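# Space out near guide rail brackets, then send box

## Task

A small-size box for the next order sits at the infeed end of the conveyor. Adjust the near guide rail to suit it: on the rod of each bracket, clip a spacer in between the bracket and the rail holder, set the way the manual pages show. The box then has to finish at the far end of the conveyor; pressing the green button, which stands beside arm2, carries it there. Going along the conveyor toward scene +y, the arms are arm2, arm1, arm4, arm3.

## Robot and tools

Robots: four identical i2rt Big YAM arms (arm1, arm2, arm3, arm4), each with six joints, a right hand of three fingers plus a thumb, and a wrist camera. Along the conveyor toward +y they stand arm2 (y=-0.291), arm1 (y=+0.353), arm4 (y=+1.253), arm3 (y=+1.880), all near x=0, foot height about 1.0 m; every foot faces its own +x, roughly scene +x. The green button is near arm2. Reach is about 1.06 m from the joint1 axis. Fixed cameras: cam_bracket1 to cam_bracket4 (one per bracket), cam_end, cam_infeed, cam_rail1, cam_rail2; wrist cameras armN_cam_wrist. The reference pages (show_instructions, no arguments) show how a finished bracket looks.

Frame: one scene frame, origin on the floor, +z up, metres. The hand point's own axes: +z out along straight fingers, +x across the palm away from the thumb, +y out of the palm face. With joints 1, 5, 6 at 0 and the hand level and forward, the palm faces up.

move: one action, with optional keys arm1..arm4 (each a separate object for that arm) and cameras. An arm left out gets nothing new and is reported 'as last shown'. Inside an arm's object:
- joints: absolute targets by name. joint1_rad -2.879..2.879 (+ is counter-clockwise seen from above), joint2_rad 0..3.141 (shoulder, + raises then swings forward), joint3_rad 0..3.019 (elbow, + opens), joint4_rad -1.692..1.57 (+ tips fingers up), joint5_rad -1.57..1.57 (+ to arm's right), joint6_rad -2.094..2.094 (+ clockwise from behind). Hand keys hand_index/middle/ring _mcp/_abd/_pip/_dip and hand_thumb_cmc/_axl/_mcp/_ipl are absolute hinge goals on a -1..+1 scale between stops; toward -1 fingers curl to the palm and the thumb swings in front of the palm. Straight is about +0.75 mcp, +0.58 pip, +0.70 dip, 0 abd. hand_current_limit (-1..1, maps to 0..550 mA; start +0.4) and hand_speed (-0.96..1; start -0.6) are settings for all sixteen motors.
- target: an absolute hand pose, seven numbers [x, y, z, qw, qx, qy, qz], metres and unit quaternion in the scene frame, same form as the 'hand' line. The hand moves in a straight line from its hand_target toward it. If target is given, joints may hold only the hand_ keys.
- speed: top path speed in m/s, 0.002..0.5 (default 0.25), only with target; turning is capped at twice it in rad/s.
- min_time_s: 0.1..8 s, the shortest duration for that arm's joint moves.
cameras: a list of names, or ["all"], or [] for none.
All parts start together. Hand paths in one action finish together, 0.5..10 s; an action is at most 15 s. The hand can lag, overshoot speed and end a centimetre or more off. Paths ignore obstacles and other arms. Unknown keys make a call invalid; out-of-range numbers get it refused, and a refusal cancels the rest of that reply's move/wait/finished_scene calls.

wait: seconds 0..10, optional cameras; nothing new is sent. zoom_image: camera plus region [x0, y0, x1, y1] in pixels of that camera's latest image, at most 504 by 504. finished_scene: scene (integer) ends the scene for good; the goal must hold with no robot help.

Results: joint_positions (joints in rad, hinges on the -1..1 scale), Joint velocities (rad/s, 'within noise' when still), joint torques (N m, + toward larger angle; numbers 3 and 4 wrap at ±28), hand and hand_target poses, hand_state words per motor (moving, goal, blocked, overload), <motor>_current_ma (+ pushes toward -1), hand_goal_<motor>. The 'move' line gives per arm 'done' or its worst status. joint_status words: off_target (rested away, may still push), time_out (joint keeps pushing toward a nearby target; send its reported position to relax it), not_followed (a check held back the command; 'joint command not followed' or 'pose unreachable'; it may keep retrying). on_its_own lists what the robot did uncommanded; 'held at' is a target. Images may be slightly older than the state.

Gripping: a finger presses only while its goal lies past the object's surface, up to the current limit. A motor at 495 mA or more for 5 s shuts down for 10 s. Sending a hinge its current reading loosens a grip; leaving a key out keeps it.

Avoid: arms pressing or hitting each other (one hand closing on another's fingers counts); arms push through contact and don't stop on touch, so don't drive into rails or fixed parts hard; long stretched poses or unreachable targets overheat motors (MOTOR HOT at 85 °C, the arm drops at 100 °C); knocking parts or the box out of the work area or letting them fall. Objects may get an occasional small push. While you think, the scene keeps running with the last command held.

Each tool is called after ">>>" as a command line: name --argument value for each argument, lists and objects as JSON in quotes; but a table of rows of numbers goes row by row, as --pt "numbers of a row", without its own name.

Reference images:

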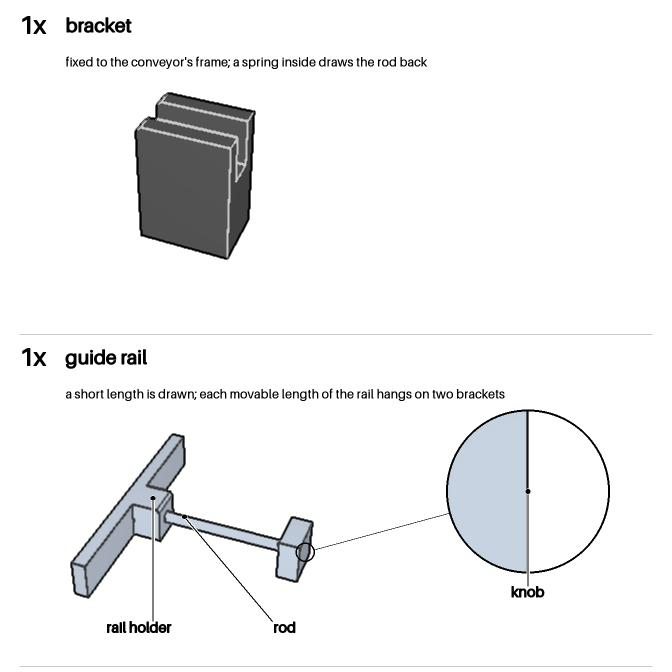

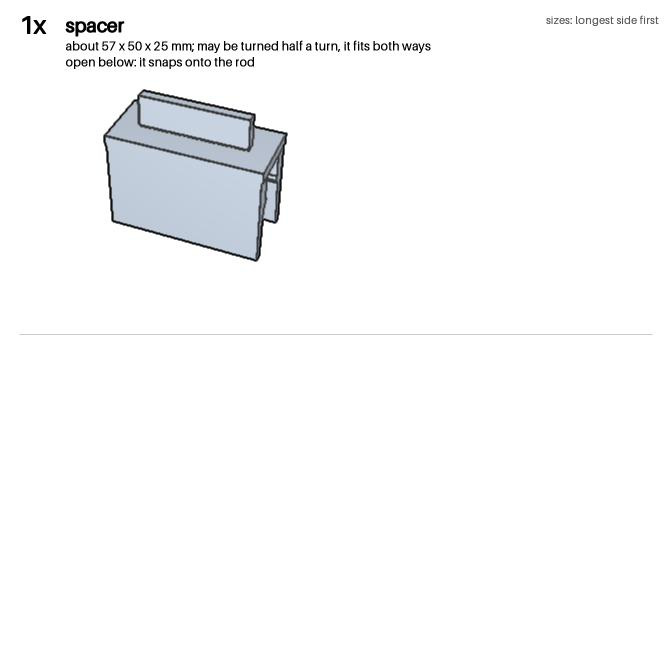

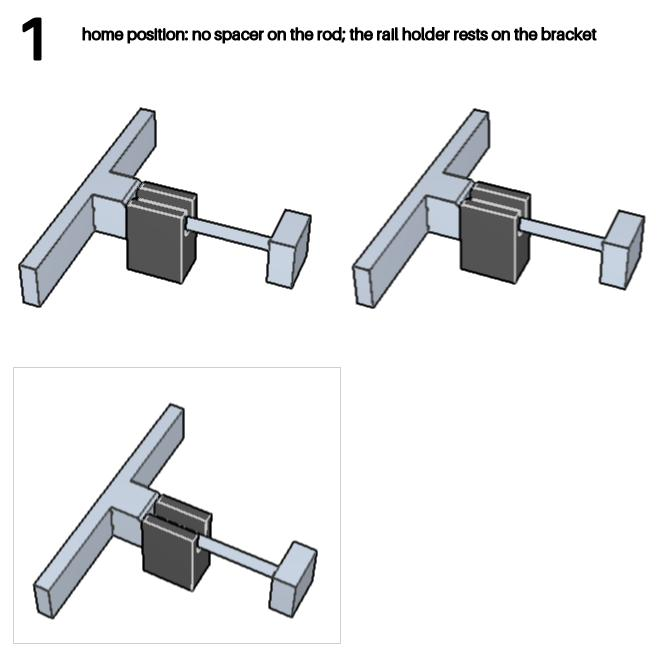

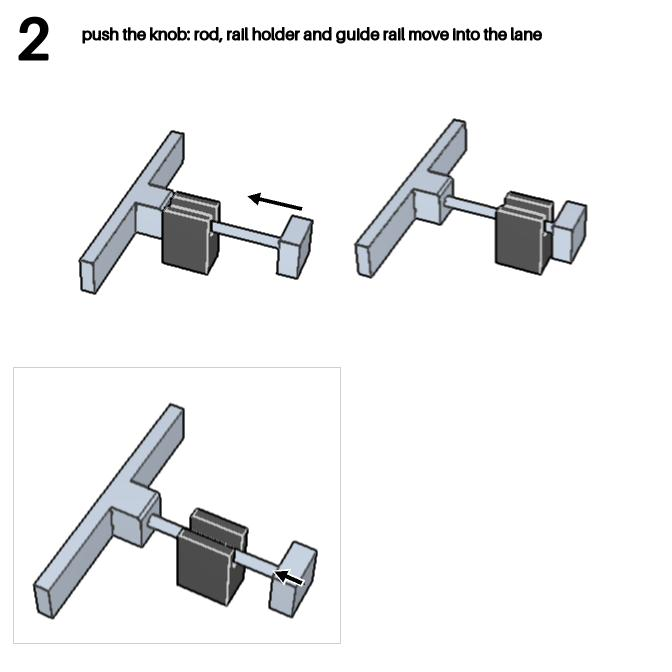

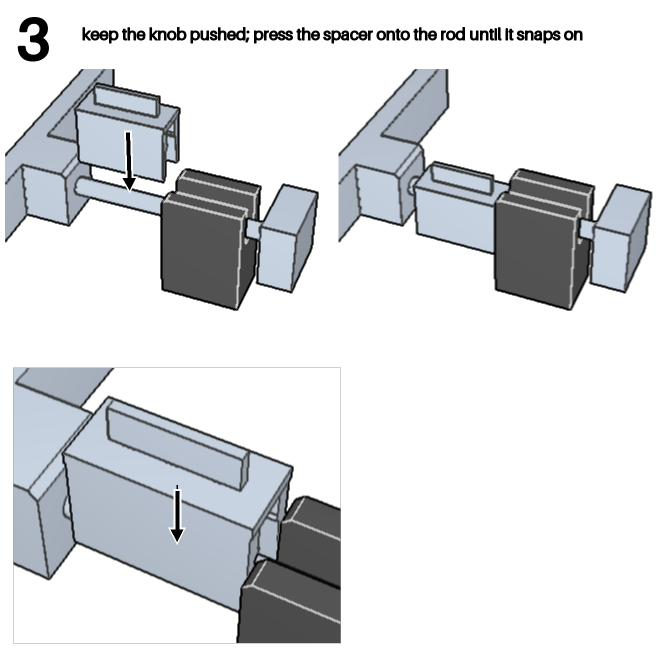

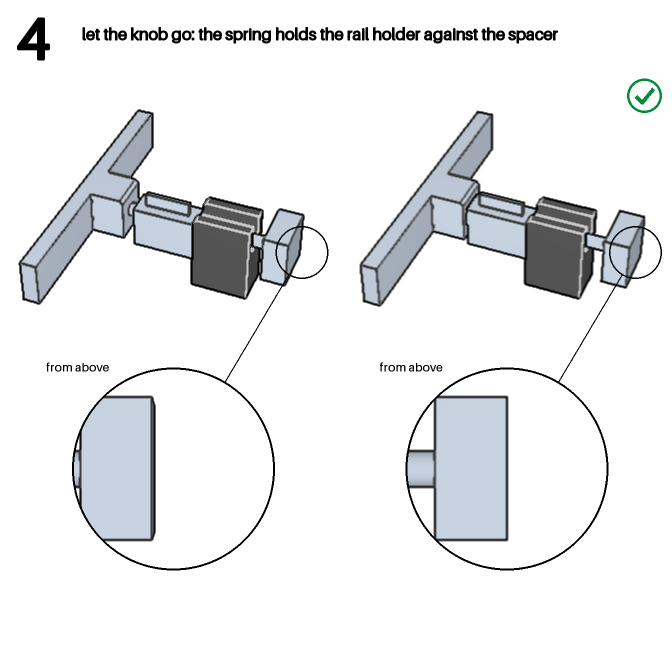

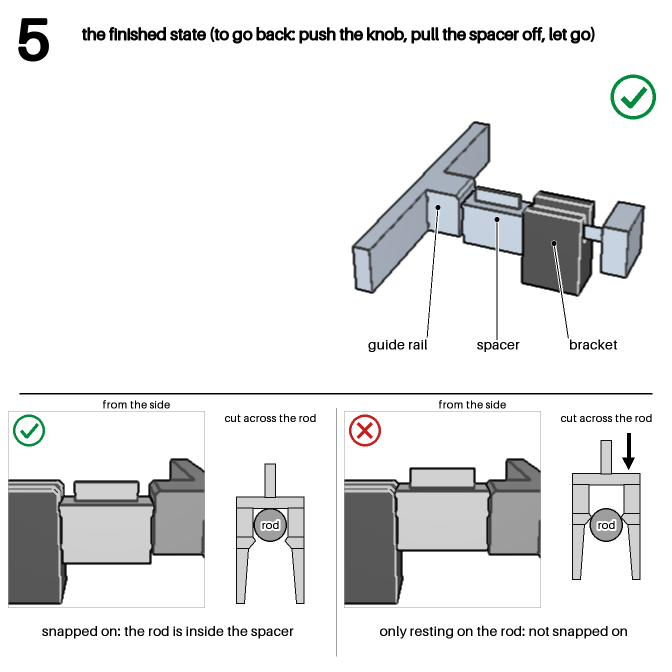

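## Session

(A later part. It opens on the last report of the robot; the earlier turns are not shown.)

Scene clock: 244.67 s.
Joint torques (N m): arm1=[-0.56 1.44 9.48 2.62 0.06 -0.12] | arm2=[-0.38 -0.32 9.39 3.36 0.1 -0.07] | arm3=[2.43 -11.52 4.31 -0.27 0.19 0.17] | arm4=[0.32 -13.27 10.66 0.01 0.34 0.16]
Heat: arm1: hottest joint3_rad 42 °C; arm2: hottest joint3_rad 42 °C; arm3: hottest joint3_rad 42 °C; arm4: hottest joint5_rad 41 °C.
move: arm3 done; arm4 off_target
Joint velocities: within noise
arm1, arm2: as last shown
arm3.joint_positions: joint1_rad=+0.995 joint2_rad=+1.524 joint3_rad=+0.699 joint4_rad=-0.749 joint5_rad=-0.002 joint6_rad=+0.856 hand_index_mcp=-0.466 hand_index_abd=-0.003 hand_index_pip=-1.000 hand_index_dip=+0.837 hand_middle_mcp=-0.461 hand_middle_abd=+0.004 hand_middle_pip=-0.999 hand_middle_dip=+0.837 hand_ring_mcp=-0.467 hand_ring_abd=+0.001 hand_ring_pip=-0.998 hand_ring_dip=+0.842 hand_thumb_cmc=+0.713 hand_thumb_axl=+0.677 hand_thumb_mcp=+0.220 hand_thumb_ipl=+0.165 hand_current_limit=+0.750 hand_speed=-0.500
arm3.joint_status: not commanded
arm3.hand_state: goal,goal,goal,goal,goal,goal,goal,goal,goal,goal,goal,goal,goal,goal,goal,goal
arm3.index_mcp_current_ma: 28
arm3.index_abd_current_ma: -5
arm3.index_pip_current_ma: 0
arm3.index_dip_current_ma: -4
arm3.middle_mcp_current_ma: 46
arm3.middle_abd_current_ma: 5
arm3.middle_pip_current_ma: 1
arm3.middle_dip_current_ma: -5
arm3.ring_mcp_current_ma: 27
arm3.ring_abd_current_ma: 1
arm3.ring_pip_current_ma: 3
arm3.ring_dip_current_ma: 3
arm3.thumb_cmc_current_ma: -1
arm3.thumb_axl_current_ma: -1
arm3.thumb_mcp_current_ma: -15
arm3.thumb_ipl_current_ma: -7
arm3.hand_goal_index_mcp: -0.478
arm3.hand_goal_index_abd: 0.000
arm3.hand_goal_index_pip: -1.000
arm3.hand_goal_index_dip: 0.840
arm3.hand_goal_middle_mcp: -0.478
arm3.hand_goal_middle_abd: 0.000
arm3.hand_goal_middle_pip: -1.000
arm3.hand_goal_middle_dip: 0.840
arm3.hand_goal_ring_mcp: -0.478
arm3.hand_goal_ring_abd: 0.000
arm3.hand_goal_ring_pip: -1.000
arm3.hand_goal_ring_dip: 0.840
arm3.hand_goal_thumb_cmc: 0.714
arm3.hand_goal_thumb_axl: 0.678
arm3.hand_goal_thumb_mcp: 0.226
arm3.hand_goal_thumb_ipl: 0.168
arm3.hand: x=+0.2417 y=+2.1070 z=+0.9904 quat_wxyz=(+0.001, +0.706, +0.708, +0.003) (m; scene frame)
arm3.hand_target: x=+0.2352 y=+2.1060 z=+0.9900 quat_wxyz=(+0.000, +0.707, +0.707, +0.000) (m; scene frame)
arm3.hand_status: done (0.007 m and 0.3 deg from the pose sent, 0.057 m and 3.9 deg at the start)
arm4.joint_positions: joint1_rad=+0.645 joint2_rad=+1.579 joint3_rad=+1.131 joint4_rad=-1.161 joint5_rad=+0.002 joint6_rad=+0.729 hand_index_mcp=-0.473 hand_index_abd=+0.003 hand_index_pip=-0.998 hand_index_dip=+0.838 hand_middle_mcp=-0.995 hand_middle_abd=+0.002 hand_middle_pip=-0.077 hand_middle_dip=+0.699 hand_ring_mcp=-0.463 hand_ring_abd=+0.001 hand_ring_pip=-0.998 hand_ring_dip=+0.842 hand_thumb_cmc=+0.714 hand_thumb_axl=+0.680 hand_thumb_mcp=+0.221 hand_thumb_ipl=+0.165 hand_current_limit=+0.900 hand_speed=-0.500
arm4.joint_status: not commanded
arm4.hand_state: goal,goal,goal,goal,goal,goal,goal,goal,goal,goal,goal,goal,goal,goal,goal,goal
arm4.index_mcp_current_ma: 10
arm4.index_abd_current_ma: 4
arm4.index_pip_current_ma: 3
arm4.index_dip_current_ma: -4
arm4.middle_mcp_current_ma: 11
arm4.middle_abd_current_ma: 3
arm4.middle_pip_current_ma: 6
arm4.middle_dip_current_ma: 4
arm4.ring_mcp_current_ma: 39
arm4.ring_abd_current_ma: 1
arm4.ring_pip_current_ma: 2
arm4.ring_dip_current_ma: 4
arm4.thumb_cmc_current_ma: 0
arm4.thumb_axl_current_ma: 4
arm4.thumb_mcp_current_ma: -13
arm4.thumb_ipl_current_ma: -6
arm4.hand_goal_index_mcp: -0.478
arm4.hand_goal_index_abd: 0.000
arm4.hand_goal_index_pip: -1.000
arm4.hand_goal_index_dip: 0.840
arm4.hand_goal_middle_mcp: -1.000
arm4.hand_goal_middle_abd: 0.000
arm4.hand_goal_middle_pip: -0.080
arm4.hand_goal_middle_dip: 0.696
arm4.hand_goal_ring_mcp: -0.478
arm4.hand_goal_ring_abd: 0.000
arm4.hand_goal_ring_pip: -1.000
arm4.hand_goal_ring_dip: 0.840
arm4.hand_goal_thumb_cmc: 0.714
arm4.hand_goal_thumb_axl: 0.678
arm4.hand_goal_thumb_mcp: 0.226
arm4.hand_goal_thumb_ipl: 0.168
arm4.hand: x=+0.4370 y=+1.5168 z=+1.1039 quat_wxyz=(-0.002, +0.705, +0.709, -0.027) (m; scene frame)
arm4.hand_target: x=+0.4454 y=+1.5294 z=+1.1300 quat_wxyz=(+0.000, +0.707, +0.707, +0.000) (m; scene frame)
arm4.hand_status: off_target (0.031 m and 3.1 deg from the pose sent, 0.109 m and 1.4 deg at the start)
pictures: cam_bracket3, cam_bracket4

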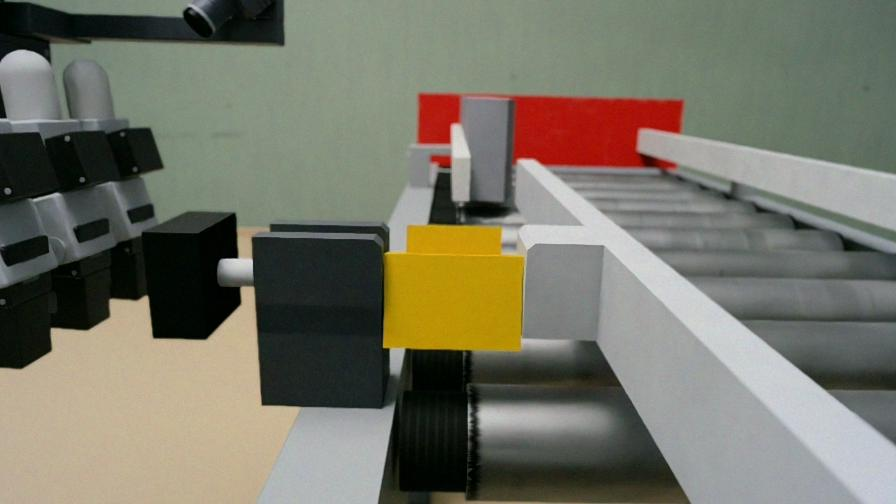

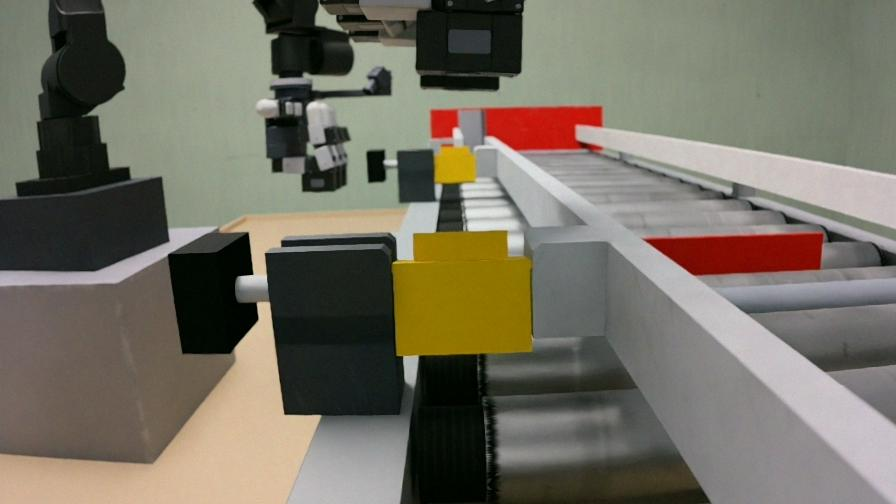

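>>> move --arm4 '{"target":[0.37,1.50,1.22,0,0.7071,0.7071,0],"speed":0.15}' --arm3 '{"target":[0.18,2.11,1.06,0,0.7071,0.7071,0],"speed":0.1}' --cameras '["cam_infeed","cam_rail1","arm2_cam_wrist","cam_bracket1","cam_bracket2"]'

>>> zoom_image --camera "cam_infeed" --region '[300, 250, 700, 504]'

Scene clock: 246.37 s.
Joint torques (N m): arm1=[-0.38 1.44 9.5 2.62 0.06 -0.12] | arm2=[-0.56 -0.32 9.61 3.06 0.05 -0.03] | arm3=[1.67 -8.53 6.79 -0.5 0.17 0.22] | arm4=[-0.03 -9.05 9.32 0.1 0.41 0.16]
Heat: arm1: hottest joint3_rad 42 °C; arm2: hottest joint3_rad 42 °C; arm3: hottest joint3_rad 41 °C; arm4: hottest joint3_rad 40 °C.
move: arm3 done; arm4 done
Joint velocities: within noise
arm1, arm2: as last shown
arm3.joint_positions: joint1_rad=+1.146 joint2_rad=+1.288 joint3_rad=+0.695 joint4_rad=-0.983 joint5_rad=-0.004 joint6_rad=+1.005 hand_index_mcp=-0.466 hand_index_abd=-0.003 hand_index_pip=-1.000 hand_index_dip=+0.837 hand_middle_mcp=-0.461 hand_middle_abd=+0.003 hand_middle_pip=-0.999 hand_middle_dip=+0.837 hand_ring_mcp=-0.467 hand_ring_abd=+0.001 hand_ring_pip=-0.998 hand_ring_dip=+0.842 hand_thumb_cmc=+0.713 hand_thumb_axl=+0.677 hand_thumb_mcp=+0.220 hand_thumb_ipl=+0.165 hand_current_limit=+0.750 hand_speed=-0.500
arm3.joint_status: not commanded
arm3.hand_state: goal,goal,goal,goal,goal,goal,goal,goal,goal,goal,goal,goal,goal,goal,goal,goal
arm3.index_mcp_current_ma: 28
arm3.index_abd_current_ma: -5
arm3.index_pip_current_ma: 0
arm3.index_dip_current_ma: -4
arm3.middle_mcp_current_ma: 44
arm3.middle_abd_current_ma: 5
arm3.middle_pip_current_ma: 1
arm3.middle_dip_current_ma: -5
arm3.ring_mcp_current_ma: 27
arm3.ring_abd_current_ma: 1
arm3.ring_pip_current_ma: 3
arm3.ring_dip_current_ma: 3
arm3.thumb_cmc_current_ma: -1
arm3.thumb_axl_current_ma: -1
arm3.thumb_mcp_current_ma: -15
arm3.thumb_ipl_current_ma: -7
arm3.hand_goal_index_mcp: -0.478
arm3.hand_goal_index_abd: 0.000
arm3.hand_goal_index_pip: -1.000
arm3.hand_goal_index_dip: 0.840
arm3.hand_goal_middle_mcp: -0.478
arm3.hand_goal_middle_abd: 0.000
arm3.hand_goal_middle_pip: -1.000
arm3.hand_goal_middle_dip: 0.840
arm3.hand_goal_ring_mcp: -0.478
arm3.hand_goal_ring_abd: 0.000
arm3.hand_goal_ring_pip: -1.000
arm3.hand_goal_ring_dip: 0.840
arm3.hand_goal_thumb_cmc: 0.714
arm3.hand_goal_thumb_axl: 0.678
arm3.hand_goal_thumb_mcp: 0.226
arm3.hand_goal_thumb_ipl: 0.168
arm3.hand: x=+0.1832 y=+2.1083 z=+1.0583 quat_wxyz=(+0.000, +0.706, +0.708, +0.002) (m; scene frame)
arm3.hand_target: x=+0.1801 y=+2.1099 z=+1.0599 quat_wxyz=(+0.000, +0.707, +0.707, +0.000) (m; scene frame)
arm3.hand_status: done (0.004 m and 0.3 deg from the pose sent, 0.093 m and 0.3 deg at the start)
arm4.joint_positions: joint1_rad=+0.729 joint2_rad=+1.307 joint3_rad=+1.131 joint4_rad=-1.394 joint5_rad=+0.002 joint6_rad=+0.810 hand_index_mcp=-0.473 hand_index_abd=+0.003 hand_index_pip=-0.998 hand_index_dip=+0.838 hand_middle_mcp=-0.994 hand_middle_abd=+0.002 hand_middle_pip=-0.077 hand_middle_dip=+0.699 hand_ring_mcp=-0.463 hand_ring_abd=+0.001 hand_ring_pip=-0.998 hand_ring_dip=+0.842 hand_thumb_cmc=+0.714 hand_thumb_axl=+0.680 hand_thumb_mcp=+0.221 hand_thumb_ipl=+0.165 hand_current_limit=+0.900 hand_speed=-0.500
arm4.joint_status: not commanded
arm4.hand_state: goal,goal,goal,goal,goal,goal,goal,goal,goal,goal,goal,goal,goal,goal,goal,goal
arm4.index_mcp_current_ma: 10
arm4.index_abd_current_ma: 4
arm4.index_pip_current_ma: 3
arm4.index_dip_current_ma: -4
arm4.middle_mcp_current_ma: 12
arm4.middle_abd_current_ma: 3
arm4.middle_pip_current_ma: 6
arm4.middle_dip_current_ma: 4
arm4.ring_mcp_current_ma: 39
arm4.ring_abd_current_ma: 1
arm4.ring_pip_current_ma: 2
arm4.ring_dip_current_ma: 4
arm4.thumb_cmc_current_ma: 0
arm4.thumb_axl_current_ma: 4
arm4.thumb_mcp_current_ma: -13
arm4.thumb_ipl_current_ma: -6
arm4.hand_goal_index_mcp: -0.478
arm4.hand_goal_index_abd: 0.000
arm4.hand_goal_index_pip: -1.000
arm4.hand_goal_index_dip: 0.840
arm4.hand_goal_middle_mcp: -1.000
arm4.hand_goal_middle_abd: 0.000
arm4.hand_goal_middle_pip: -0.080
arm4.hand_goal_middle_dip: 0.696
arm4.hand_goal_ring_mcp: -0.478
arm4.hand_goal_ring_abd: 0.000
arm4.hand_goal_ring_pip: -1.000
arm4.hand_goal_ring_dip: 0.840
arm4.hand_goal_thumb_cmc: 0.714
arm4.hand_goal_thumb_axl: 0.678
arm4.hand_goal_thumb_mcp: 0.226
arm4.hand_goal_thumb_ipl: 0.168
arm4.hand: x=+0.3706 y=+1.4978 z=+1.2102 quat_wxyz=(-0.001, +0.705, +0.710, -0.007) (m; scene frame)
arm4.hand_target: x=+0.3700 y=+1.4999 z=+1.2199 quat_wxyz=(+0.000, +0.707, +0.707, +0.000) (m; scene frame)
arm4.hand_status: done (0.010 m and 0.9 deg from the pose sent, 0.135 m and 3.1 deg at the start)
pictures: arm2_cam_wrist, cam_bracket1, cam_bracket2, cam_infeed, cam_rail1

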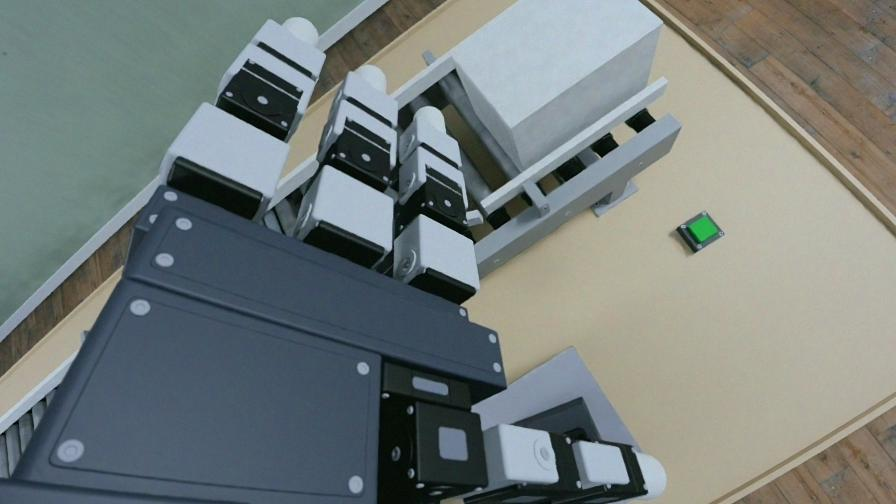

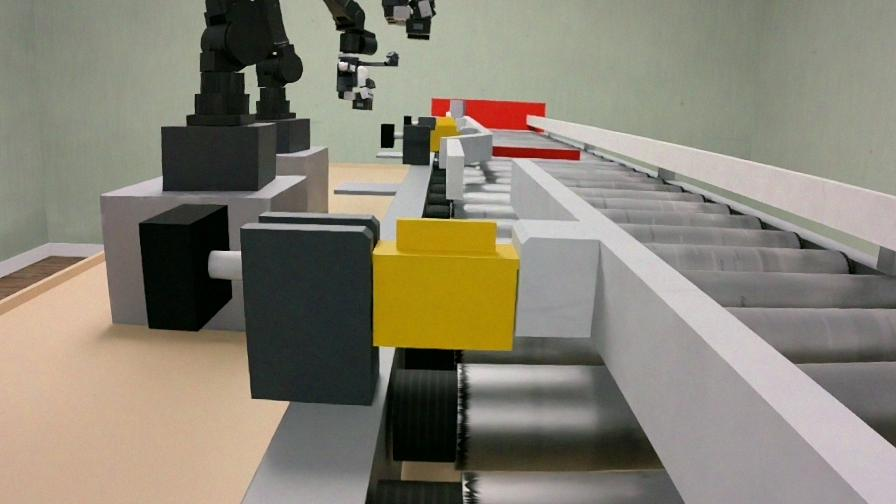

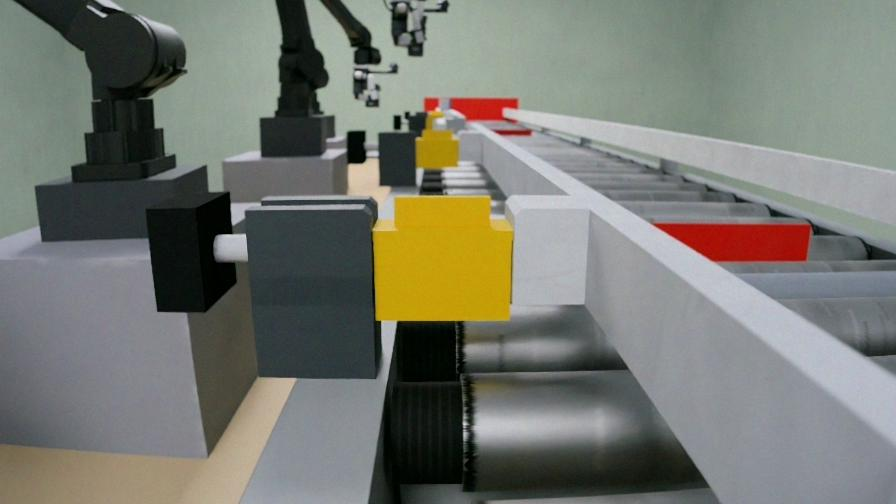

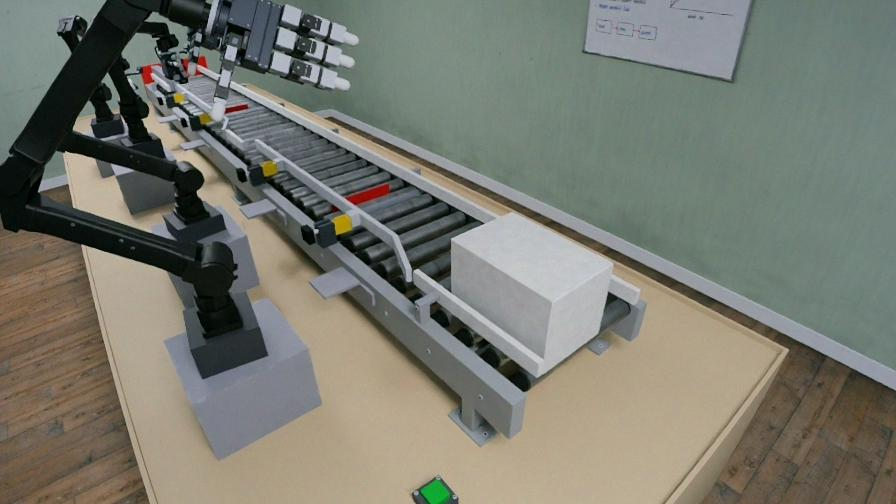

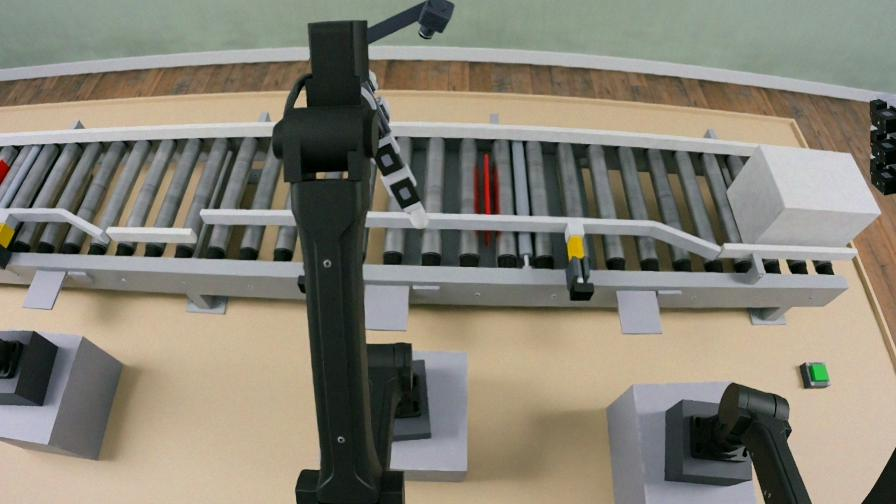

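Scaled by 1.260 from the camera's 896x504 image, which has a finer 1280x720 frame.

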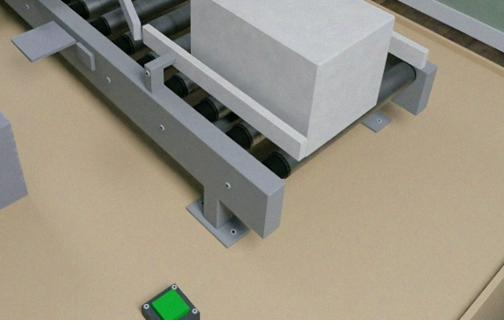

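>>> move --arm2 '{"joints":{"joint1_rad":-0.976,"joint2_rad":1.75,"joint3_rad":1.45,"joint4_rad":-1.271,"joint5_rad":0,"joint6_rad":-1.128,"hand_index_mcp":-0.479,"hand_index_pip":-1.0,"hand_index_dip":0.84,"hand_middle_mcp":-0.479,"hand_middle_pip":-1.0,"hand_middle_dip":0.84,"hand_ring_mcp":-0.479,"hand_ring_pip":-1.0,"hand_ring_dip":0.84,"hand_current_limit":0.75},"min_time_s":4}' --arm4 '{"joints":{"joint1_rad":0.75,"joint2_rad":0.75,"joint3_rad":1.1,"joint4_rad":-1.3},"min_time_s":2.5}' --cameras '["arm2_cam_wrist","cam_infeed","cam_rail1"]'

Scene clock: 252.30 s.
Joint torques (N m): arm1=[-0.5 1.38 9.48 2.62 0.06 -0.12] | arm2=[-0.79 -15.5 11.11 0.08 -0.1 -0.09] | arm3=[1.08 -9.05 6.69 -0.72 0.14 0.16] | arm4=[0.21 -1.85 9.21 2.55 0.37 0.02]
Heat: arm1: hottest joint3_rad 42 °C; arm2: hottest joint3_rad 43 °C; arm3: hottest joint3_rad 41 °C; arm4: hottest joint3_rad 40 °C.
move: arm2 done; arm4 done
Joint velocities: within noise
arm1, arm3: as last shown
arm2.joint_positions: joint1_rad=-0.977 joint2_rad=+1.734 joint3_rad=+1.410 joint4_rad=-1.263 joint5_rad=-0.002 joint6_rad=-1.119 hand_index_mcp=-0.468 hand_index_abd=+0.001 hand_index_pip=-0.999 hand_index_dip=+0.837 hand_middle_mcp=-0.468 hand_middle_abd=+0.001 hand_middle_pip=-0.999 hand_middle_dip=+0.838 hand_ring_mcp=-0.468 hand_ring_abd=+0.001 hand_ring_pip=-0.999 hand_ring_dip=+0.838 hand_thumb_cmc=+0.717 hand_thumb_axl=+0.677 hand_thumb_mcp=+0.224 hand_thumb_ipl=+0.168 hand_current_limit=+0.750 hand_speed=-0.600
arm2.joint_status: all done
arm2.hand_state: goal,goal,goal,goal,goal,goal,goal,goal,goal,goal,goal,goal,goal,goal,goal,goal
arm2.index_mcp_current_ma: 2
arm2.index_abd_current_ma: 0
arm2.index_pip_current_ma: 0
arm2.index_dip_current_ma: 0
arm2.middle_mcp_current_ma: 2
arm2.middle_abd_current_ma: 0
arm2.middle_pip_current_ma: 0
arm2.middle_dip_current_ma: 0
arm2.ring_mcp_current_ma: 2
arm2.ring_abd_current_ma: 0
arm2.ring_pip_current_ma: 0
arm2.ring_dip_current_ma: 0
arm2.thumb_cmc_current_ma: 0
arm2.thumb_axl_current_ma: 0
arm2.thumb_mcp_current_ma: 0
arm2.thumb_ipl_current_ma: 0
arm2.hand_goal_index_mcp: -0.478
arm2.hand_goal_index_abd: 0.000
arm2.hand_goal_index_pip: -1.000
arm2.hand_goal_index_dip: 0.840
arm2.hand_goal_middle_mcp: -0.478
arm2.hand_goal_middle_abd: 0.000
arm2.hand_goal_middle_pip: -1.000
arm2.hand_goal_middle_dip: 0.840
arm2.hand_goal_ring_mcp: -0.478
arm2.hand_goal_ring_abd: 0.000
arm2.hand_goal_ring_pip: -1.000
arm2.hand_goal_ring_dip: 0.840
arm2.hand_goal_thumb_cmc: 0.714
arm2.hand_goal_thumb_axl: 0.678
arm2.hand_goal_thumb_mcp: 0.226
arm2.hand_goal_thumb_ipl: 0.168
arm2.hand: x=+0.2387 y=-0.7736 z=+1.1319 quat_wxyz=(-0.009, +0.711, +0.704, +0.001) (m; scene frame)
arm2.hand_target: x=+0.2448 y=-0.7840 z=+1.1394 quat_wxyz=(-0.002, +0.707, +0.707, -0.002) (m; scene frame)
arm2.hand_status: not commanded
arm3.joint_positions: joint1_rad=+1.146 joint2_rad=+1.288 joint3_rad=+0.695 joint4_rad=-0.983 joint5_rad=-0.004 joint6_rad=+1.006 hand_index_mcp=-0.466 hand_index_abd=-0.003 hand_index_pip=-1.000 hand_index_dip=+0.837 hand_middle_mcp=-0.461 hand_middle_abd=+0.003 hand_middle_pip=-0.999 hand_middle_dip=+0.837 hand_ring_mcp=-0.467 hand_ring_abd=+0.001 hand_ring_pip=-0.998 hand_ring_dip=+0.842 hand_thumb_cmc=+0.713 hand_thumb_axl=+0.677 hand_thumb_mcp=+0.220 hand_thumb_ipl=+0.165 hand_current_limit=+0.750 hand_speed=-0.500
arm3.hand: x=+0.1832 y=+2.1082 z=+1.0583 quat_wxyz=(+0.000, +0.706, +0.708, +0.002) (m; scene frame)
arm4.joint_positions: joint1_rad=+0.740 joint2_rad=+0.754 joint3_rad=+1.095 joint4_rad=-1.319 joint5_rad=+0.002 joint6_rad=+0.811 hand_index_mcp=-0.473 hand_index_abd=+0.003 hand_index_pip=-0.998 hand_index_dip=+0.838 hand_middle_mcp=-0.994 hand_middle_abd=+0.002 hand_middle_pip=-0.077 hand_middle_dip=+0.699 hand_ring_mcp=-0.463 hand_ring_abd=+0.001 hand_ring_pip=-0.999 hand_ring_dip=+0.842 hand_thumb_cmc=+0.715 hand_thumb_axl=+0.680 hand_thumb_mcp=+0.221 hand_thumb_ipl=+0.165 hand_current_limit=+0.900 hand_speed=-0.500
arm4.joint_status: all done
arm4.hand_state: goal,goal,goal,goal,goal,goal,goal,goal,goal,goal,goal,goal,goal,goal,goal,goal
arm4.index_mcp_current_ma: 10
arm4.index_abd_current_ma: 4
arm4.index_pip_current_ma: 2
arm4.index_dip_current_ma: -4
arm4.middle_mcp_current_ma: 12
arm4.middle_abd_current_ma: 3
arm4.middle_pip_current_ma: 4
arm4.middle_dip_current_ma: 4
arm4.ring_mcp_current_ma: 37
arm4.ring_abd_current_ma: 1
arm4.ring_pip_current_ma: 2
arm4.ring_dip_current_ma: 4
arm4.thumb_cmc_current_ma: 1
arm4.thumb_axl_current_ma: 4
arm4.thumb_mcp_current_ma: -13
arm4.thumb_ipl_current_ma: -6
arm4.hand_goal_index_mcp: -0.478
arm4.hand_goal_index_abd: 0.000
arm4.hand_goal_index_pip: -1.000
arm4.hand_goal_index_dip: 0.840
arm4.hand_goal_middle_mcp: -1.000
arm4.hand_goal_middle_abd: 0.000
arm4.hand_goal_middle_pip: -0.080
arm4.hand_goal_middle_dip: 0.696
arm4.hand_goal_ring_mcp: -0.478
arm4.hand_goal_ring_abd: 0.000
arm4.hand_goal_ring_pip: -1.000
arm4.hand_goal_ring_dip: 0.840
arm4.hand_goal_thumb_cmc: 0.714
arm4.hand_goal_thumb_axl: 0.678
arm4.hand_goal_thumb_mcp: 0.226
arm4.hand_goal_thumb_ipl: 0.168
arm4.hand: x=+0.3152 y=+1.4427 z=+1.3970 quat_wxyz=(-0.011, +0.673, +0.683, +0.284) (m; scene frame)
arm4.hand_target: x=+0.3152 y=+1.4460 z=+1.4039 quat_wxyz=(-0.014, +0.671, +0.679, +0.298) (m; scene frame)
arm4.hand_status: not commanded
pictures: arm2_cam_wrist, cam_infeed, cam_rail1
camera_calibration:
arm2_cam_wrist: T_world_to_cam=[[0.625441, -0.777803, 0.0620135, -0.795614], [-0.545734, -0.379257, 0.74722, -1.06223], [-0.557671, -0.501185, -0.661677, 0.617474], [0, 0, 0, 1]] pos_world=[0.262261, -0.712221, 1.25163]

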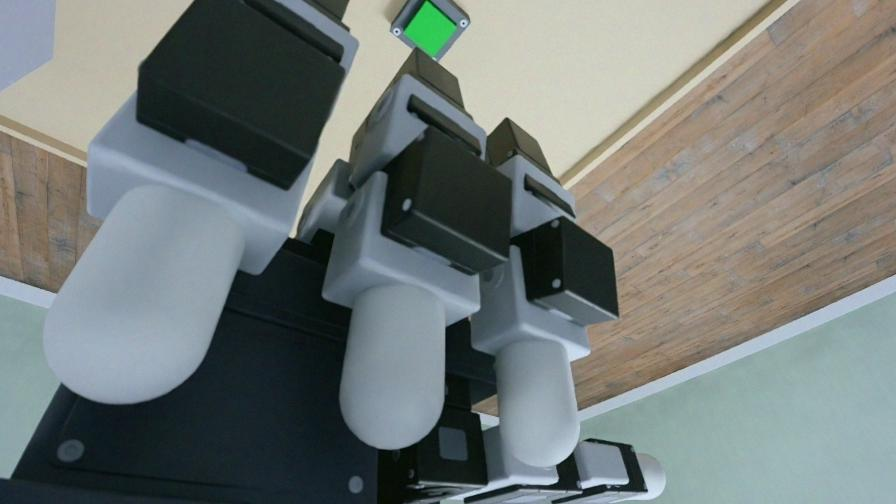

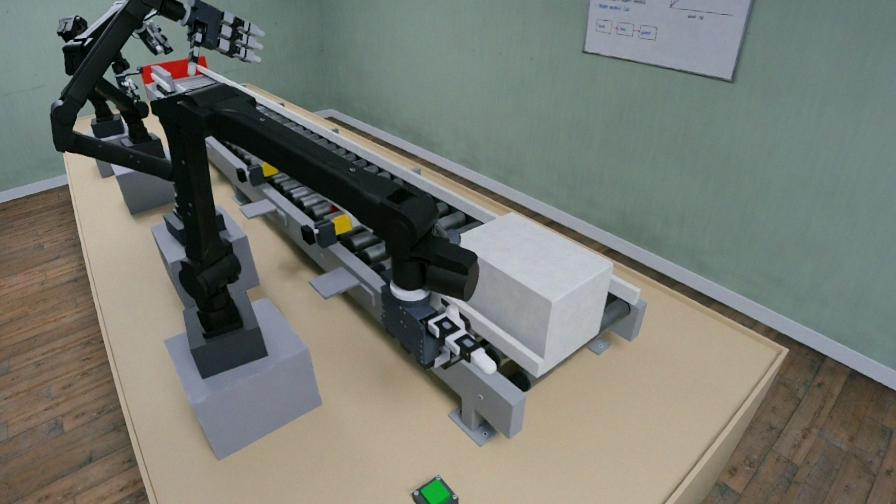

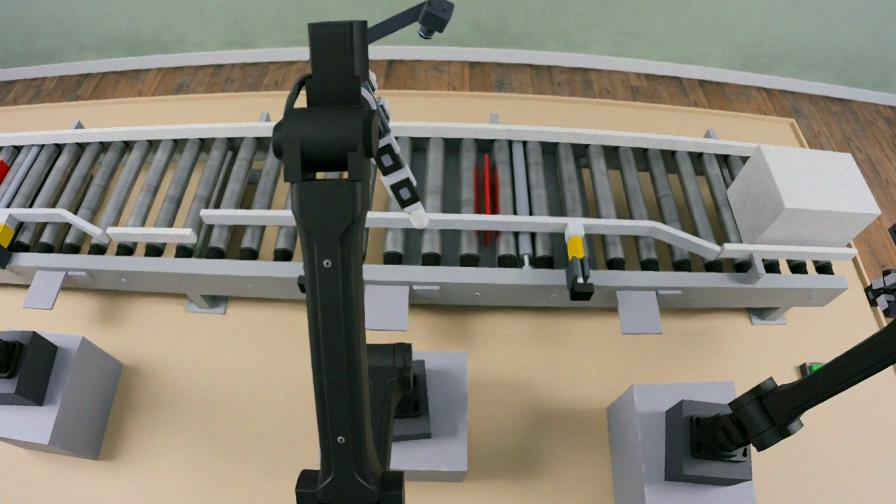

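>>> move --arm2 '{"target":[0.184,-0.838,0.90,0,0.7071,0.7071,0],"speed":0.2}' --cameras '["cam_infeed","arm2_cam_wrist"]'

>>> zoom_image --camera "cam_infeed" --region '[300, 300, 600, 504]'

Scene clock: 254.53 s.
Joint torques (N m): arm1=[-0.38 1.44 9.5 2.63 0.06 -0.12] | arm2=[-1.14 -17.73 7.1 1.32 -0.34 -0.11] | arm3=[0.67 -8.64 6.84 -0.47 0.18 0.18] | arm4=[0.09 -1.79 9.18 2.54 0.37 0.01]
Heat: arm1: hottest joint3_rad 42 °C; arm2: hottest joint3_rad 43 °C; arm3: hottest joint3_rad 41 °C; arm4: hottest joint3_rad 40 °C.
move: arm2 done
Joint velocities: within noise
arm1, arm3, arm4: as last shown
arm2.joint_positions: joint1_rad=-1.116 joint2_rad=+2.128 joint3_rad=+1.325 joint4_rad=-0.777 joint5_rad=-0.003 joint6_rad=-1.261 hand_index_mcp=-0.468 hand_index_abd=+0.001 hand_index_pip=-0.999 hand_index_dip=+0.837 hand_middle_mcp=-0.468 hand_middle_abd=+0.001 hand_middle_pip=-0.999 hand_middle_dip=+0.838 hand_ring_mcp=-0.468 hand_ring_abd=+0.001 hand_ring_pip=-0.999 hand_ring_dip=+0.838 hand_thumb_cmc=+0.716 hand_thumb_axl=+0.677 hand_thumb_mcp=+0.223 hand_thumb_ipl=+0.168 hand_current_limit=+0.750 hand_speed=-0.600
arm2.joint_status: not commanded
arm2.hand_state: goal,goal,goal,goal,goal,goal,goal,goal,goal,goal,goal,goal,goal,goal,goal,goal
arm2.index_mcp_current_ma: 2
arm2.index_abd_current_ma: 0
arm2.index_pip_current_ma: 0
arm2.index_dip_current_ma: 0
arm2.middle_mcp_current_ma: 2
arm2.middle_abd_current_ma: 0
arm2.middle_pip_current_ma: 0
arm2.middle_dip_current_ma: 0
arm2.ring_mcp_current_ma: 2
arm2.ring_abd_current_ma: 0
arm2.ring_pip_current_ma: 0
arm2.ring_dip_current_ma: 0
arm2.thumb_cmc_current_ma: 0
arm2.thumb_axl_current_ma: 0
arm2.thumb_mcp_current_ma: 0
arm2.thumb_ipl_current_ma: 0
arm2.hand_goal_index_mcp: -0.478
arm2.hand_goal_index_abd: 0.000
arm2.hand_goal_index_pip: -1.000
arm2.hand_goal_index_dip: 0.840
arm2.hand_goal_middle_mcp: -0.478
arm2.hand_goal_middle_abd: 0.000
arm2.hand_goal_middle_pip: -1.000
arm2.hand_goal_middle_dip: 0.840
arm2.hand_goal_ring_mcp: -0.478
arm2.hand_goal_ring_abd: 0.000
arm2.hand_goal_ring_pip: -1.000
arm2.hand_goal_ring_dip: 0.840
arm2.hand_goal_thumb_cmc: 0.714
arm2.hand_goal_thumb_axl: 0.678
arm2.hand_goal_thumb_mcp: 0.226
arm2.hand_goal_thumb_ipl: 0.168
arm2.hand: x=+0.1824 y=-0.8320 z=+0.9026 quat_wxyz=(-0.005, +0.709, +0.705, +0.001) (m; scene frame)
arm2.hand_target: x=+0.1840 y=-0.8379 z=+0.9000 quat_wxyz=(+0.000, +0.707, +0.707, +0.000) (m; scene frame)
arm2.hand_status: done (0.007 m and 0.7 deg from the pose sent, 0.247 m and 1.2 deg at the start)
pictures: arm2_cam_wrist, cam_infeed
camera_calibration:
arm2_cam_wrist: T_world_to_cam=[[0.627429, -0.775482, 0.0704314, -0.797513], [-0.548758, -0.376187, 0.746557, -0.940153], [-0.552446, -0.507062, -0.661583, 0.399144], [0, 0, 0, 1]] pos_world=[0.204971, -0.769739, 1.02212]

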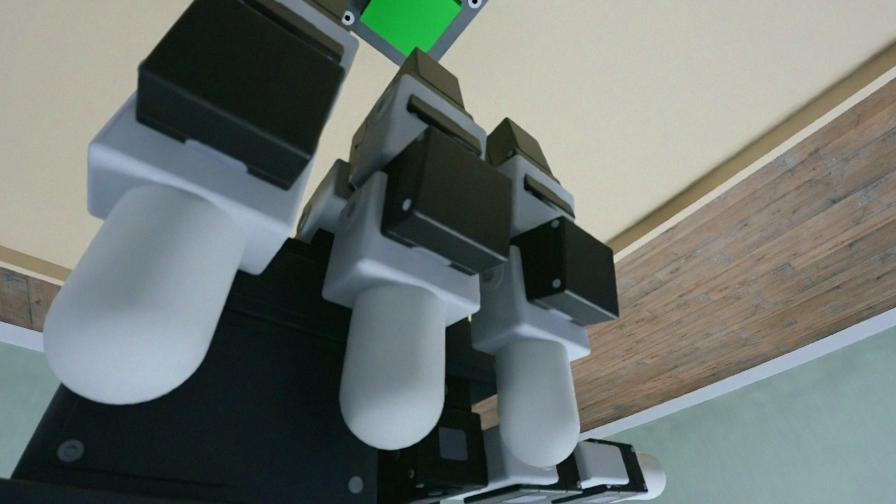

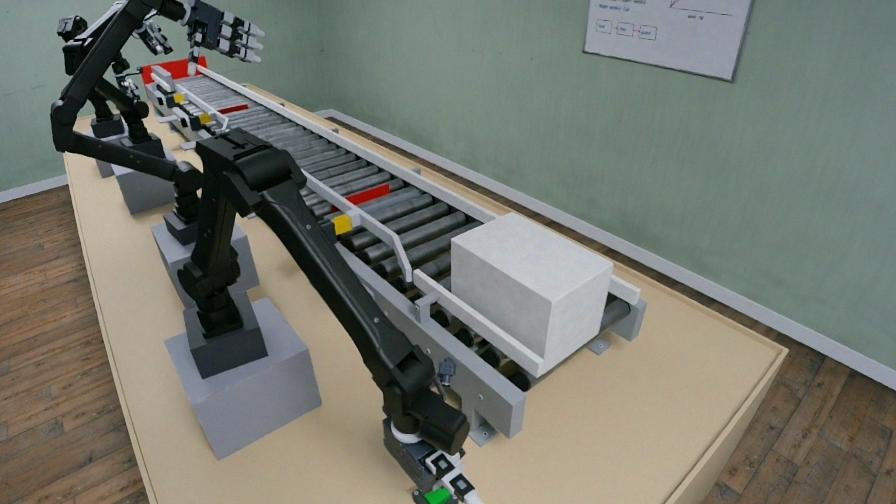

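Scaled by 1.680 from the camera's 896x504 image, which has a finer 1280x720 frame.

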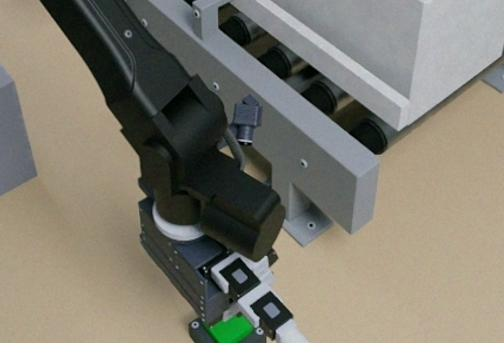

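>>> move --arm2 '{"target":[0.179,-0.842,0.80,0,0.7071,0.7071,0],"speed":0.12}' --cameras '["cam_infeed","arm2_cam_wrist"]'

>>> zoom_image --camera "cam_infeed" --region '[350, 380, 550, 504]'

Scene clock: 256.30 s.
Joint torques (N m): arm1=[-0.44 1.44 9.51 2.62 0.06 -0.12] | arm2=[-1.61 -17.61 6.72 1.17 -0.29 -0.05] | arm3=[1.49 -8.18 6.93 -0.53 0.2 0.24] | arm4=[0.26 -1.9 9.18 2.55 0.36 0.01]
Heat: arm1: hottest joint3_rad 42 °C; arm2: hottest joint3_rad 43 °C; arm3: hottest joint3_rad 41 °C; arm4: hottest joint5_rad 40 °C.
move: arm2 off_target
Joint velocities: within noise
arm1.joint_positions: joint1_rad=-0.080 joint2_rad=+0.609 joint3_rad=+1.380 joint4_rad=-1.288 joint5_rad=-0.058 joint6_rad=+1.162 hand_index_mcp=+0.754 hand_index_abd=+0.001 hand_index_pip=+0.577 hand_index_dip=+0.696 hand_middle_mcp=+0.754 hand_middle_abd=+0.000 hand_middle_pip=+0.577 hand_middle_dip=+0.696 hand_ring_mcp=+0.754 hand_ring_abd=+0.001 hand_ring_pip=+0.577 hand_ring_dip=+0.696 hand_thumb_cmc=+0.714 hand_thumb_axl=+0.677 hand_thumb_mcp=+0.226 hand_thumb_ipl=+0.168 hand_current_limit=+0.400 hand_speed=-0.600
arm1.joint_status: not commanded
arm1.hand_state: goal,goal,goal,goal,goal,goal,goal,goal,goal,goal,goal,goal,goal,goal,goal,goal
arm1.index_mcp_current_ma: 0
arm1.index_abd_current_ma: 0
arm1.index_pip_current_ma: 1
arm1.index_dip_current_ma: 0
arm1.middle_mcp_current_ma: 0
arm1.middle_abd_current_ma: 0
arm1.middle_pip_current_ma: 1
arm1.middle_dip_current_ma: 0
arm1.ring_mcp_current_ma: 0
arm1.ring_abd_current_ma: 0
arm1.ring_pip_current_ma: 1
arm1.ring_dip_current_ma: 0
arm1.thumb_cmc_current_ma: 0
arm1.thumb_axl_current_ma: -1
arm1.thumb_mcp_current_ma: 0
arm1.thumb_ipl_current_ma: 0
arm1.hand_goal_index_mcp: 0.754
arm1.hand_goal_index_abd: 0.000
arm1.hand_goal_index_pip: 0.576
arm1.hand_goal_index_dip: 0.696
arm1.hand_goal_middle_mcp: 0.754
arm1.hand_goal_middle_abd: 0.000
arm1.hand_goal_middle_pip: 0.576
arm1.hand_goal_middle_dip: 0.696
arm1.hand_goal_ring_mcp: 0.754
arm1.hand_goal_ring_abd: 0.000
arm1.hand_goal_ring_pip: 0.576
arm1.hand_goal_ring_dip: 0.696
arm1.hand_goal_thumb_cmc: 0.714
arm1.hand_goal_thumb_axl: 0.678
arm1.hand_goal_thumb_mcp: 0.226
arm1.hand_goal_thumb_ipl: 0.168
arm1.hand: x=+0.2785 y=+0.2857 z=+1.5353 quat_wxyz=(+0.068, +0.840, +0.206, +0.498) (m; scene frame)
arm1.hand_target: x=+0.2758 y=+0.2856 z=+1.5450 quat_wxyz=(+0.070, +0.834, +0.205, +0.507) (m; scene frame)
arm1.hand_status: not commanded
arm2.joint_positions: joint1_rad=-1.121 joint2_rad=+2.322 joint3_rad=+1.351 joint4_rad=-0.610 joint5_rad=-0.003 joint6_rad=-1.271 hand_index_mcp=-0.468 hand_index_abd=+0.001 hand_index_pip=-0.999 hand_index_dip=+0.837 hand_middle_mcp=-0.468 hand_middle_abd=+0.001 hand_middle_pip=-0.999 hand_middle_dip=+0.838 hand_ring_mcp=-0.468 hand_ring_abd=+0.001 hand_ring_pip=-0.999 hand_ring_dip=+0.838 hand_thumb_cmc=+0.716 hand_thumb_axl=+0.677 hand_thumb_mcp=+0.223 hand_thumb_ipl=+0.168 hand_current_limit=+0.750 hand_speed=-0.600
arm2.joint_status: not commanded
arm2.hand_state: goal,goal,goal,goal,goal,goal,goal,goal,goal,goal,goal,goal,goal,goal,goal,goal
arm2.index_mcp_current_ma: 2
arm2.index_abd_current_ma: 0
arm2.index_pip_current_ma: 0
arm2.index_dip_current_ma: 0
arm2.middle_mcp_current_ma: 2
arm2.middle_abd_current_ma: 0
arm2.middle_pip_current_ma: 0
arm2.middle_dip_current_ma: 0
arm2.ring_mcp_current_ma: 2
arm2.ring_abd_current_ma: 0
arm2.ring_pip_current_ma: 0
arm2.ring_dip_current_ma: 0
arm2.thumb_cmc_current_ma: 0
arm2.thumb_axl_current_ma: 0
arm2.thumb_mcp_current_ma: 0
arm2.thumb_ipl_current_ma: 0
arm2.hand_goal_index_mcp: -0.478
arm2.hand_goal_index_abd: 0.000
arm2.hand_goal_index_pip: -1.000
arm2.hand_goal_index_dip: 0.840
arm2.hand_goal_middle_mcp: -0.478
arm2.hand_goal_middle_abd: 0.000
arm2.hand_goal_middle_pip: -1.000
arm2.hand_goal_middle_dip: 0.840
arm2.hand_goal_ring_mcp: -0.478
arm2.hand_goal_ring_abd: 0.000
arm2.hand_goal_ring_pip: -1.000
arm2.hand_goal_ring_dip: 0.840
arm2.hand_goal_thumb_cmc: 0.714
arm2.hand_goal_thumb_axl: 0.678
arm2.hand_goal_thumb_mcp: 0.226
arm2.hand_goal_thumb_ipl: 0.168
arm2.hand: x=+0.1794 y=-0.8326 z=+0.8073 quat_wxyz=(-0.005, +0.708, +0.706, +0.001) (m; scene frame)
arm2.hand_target: x=+0.1788 y=-0.8417 z=+0.8003 quat_wxyz=(+0.000, +0.707, +0.707, +0.000) (m; scene frame)
arm2.hand_status: off_target (0.012 m and 0.7 deg from the pose sent, 0.103 m and 0.7 deg at the start)
arm3, arm4: as last shown
pictures: arm2_cam_wrist, cam_infeed
camera_calibration:
arm2_cam_wrist: T_world_to_cam=[[0.631247, -0.772447, 0.0696568, -0.78692], [-0.547036, -0.379767, 0.746008, -0.873643], [-0.549799, -0.509021, -0.662283, 0.332569], [0, 0, 0, 1]] pos_world=[0.201673, -0.770351, 0.926814]

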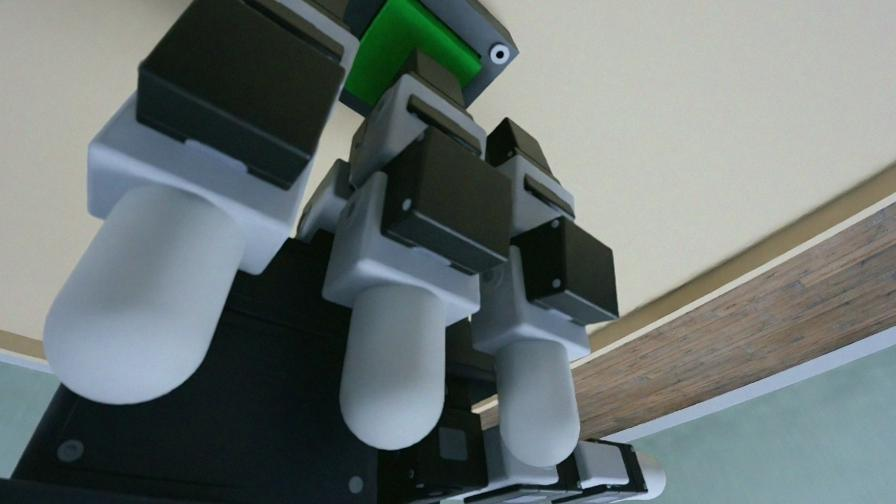

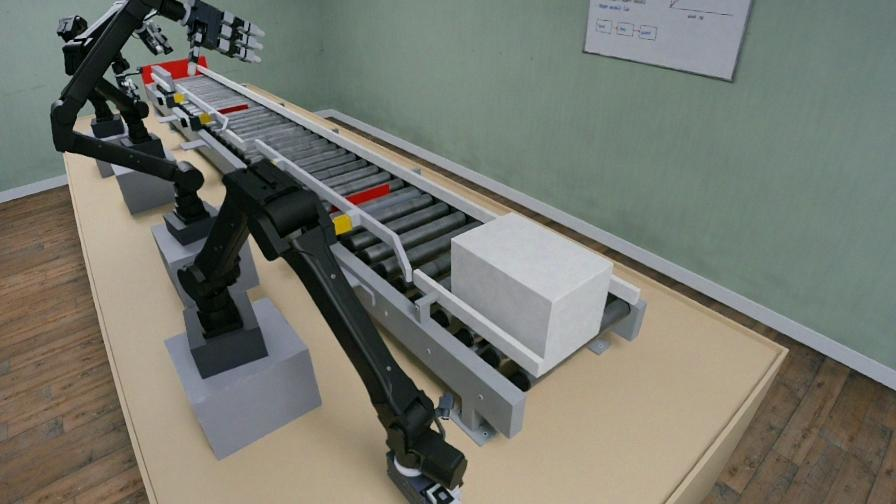

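Scaled by 2.520 from the camera's 896x504 image, which has a finer 1280x720 frame.

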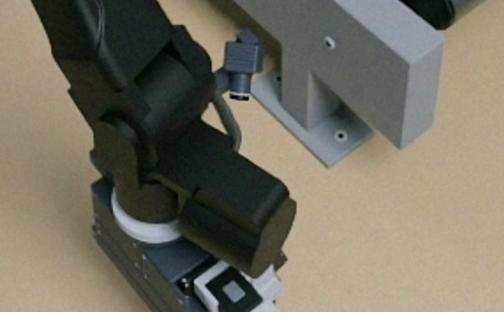

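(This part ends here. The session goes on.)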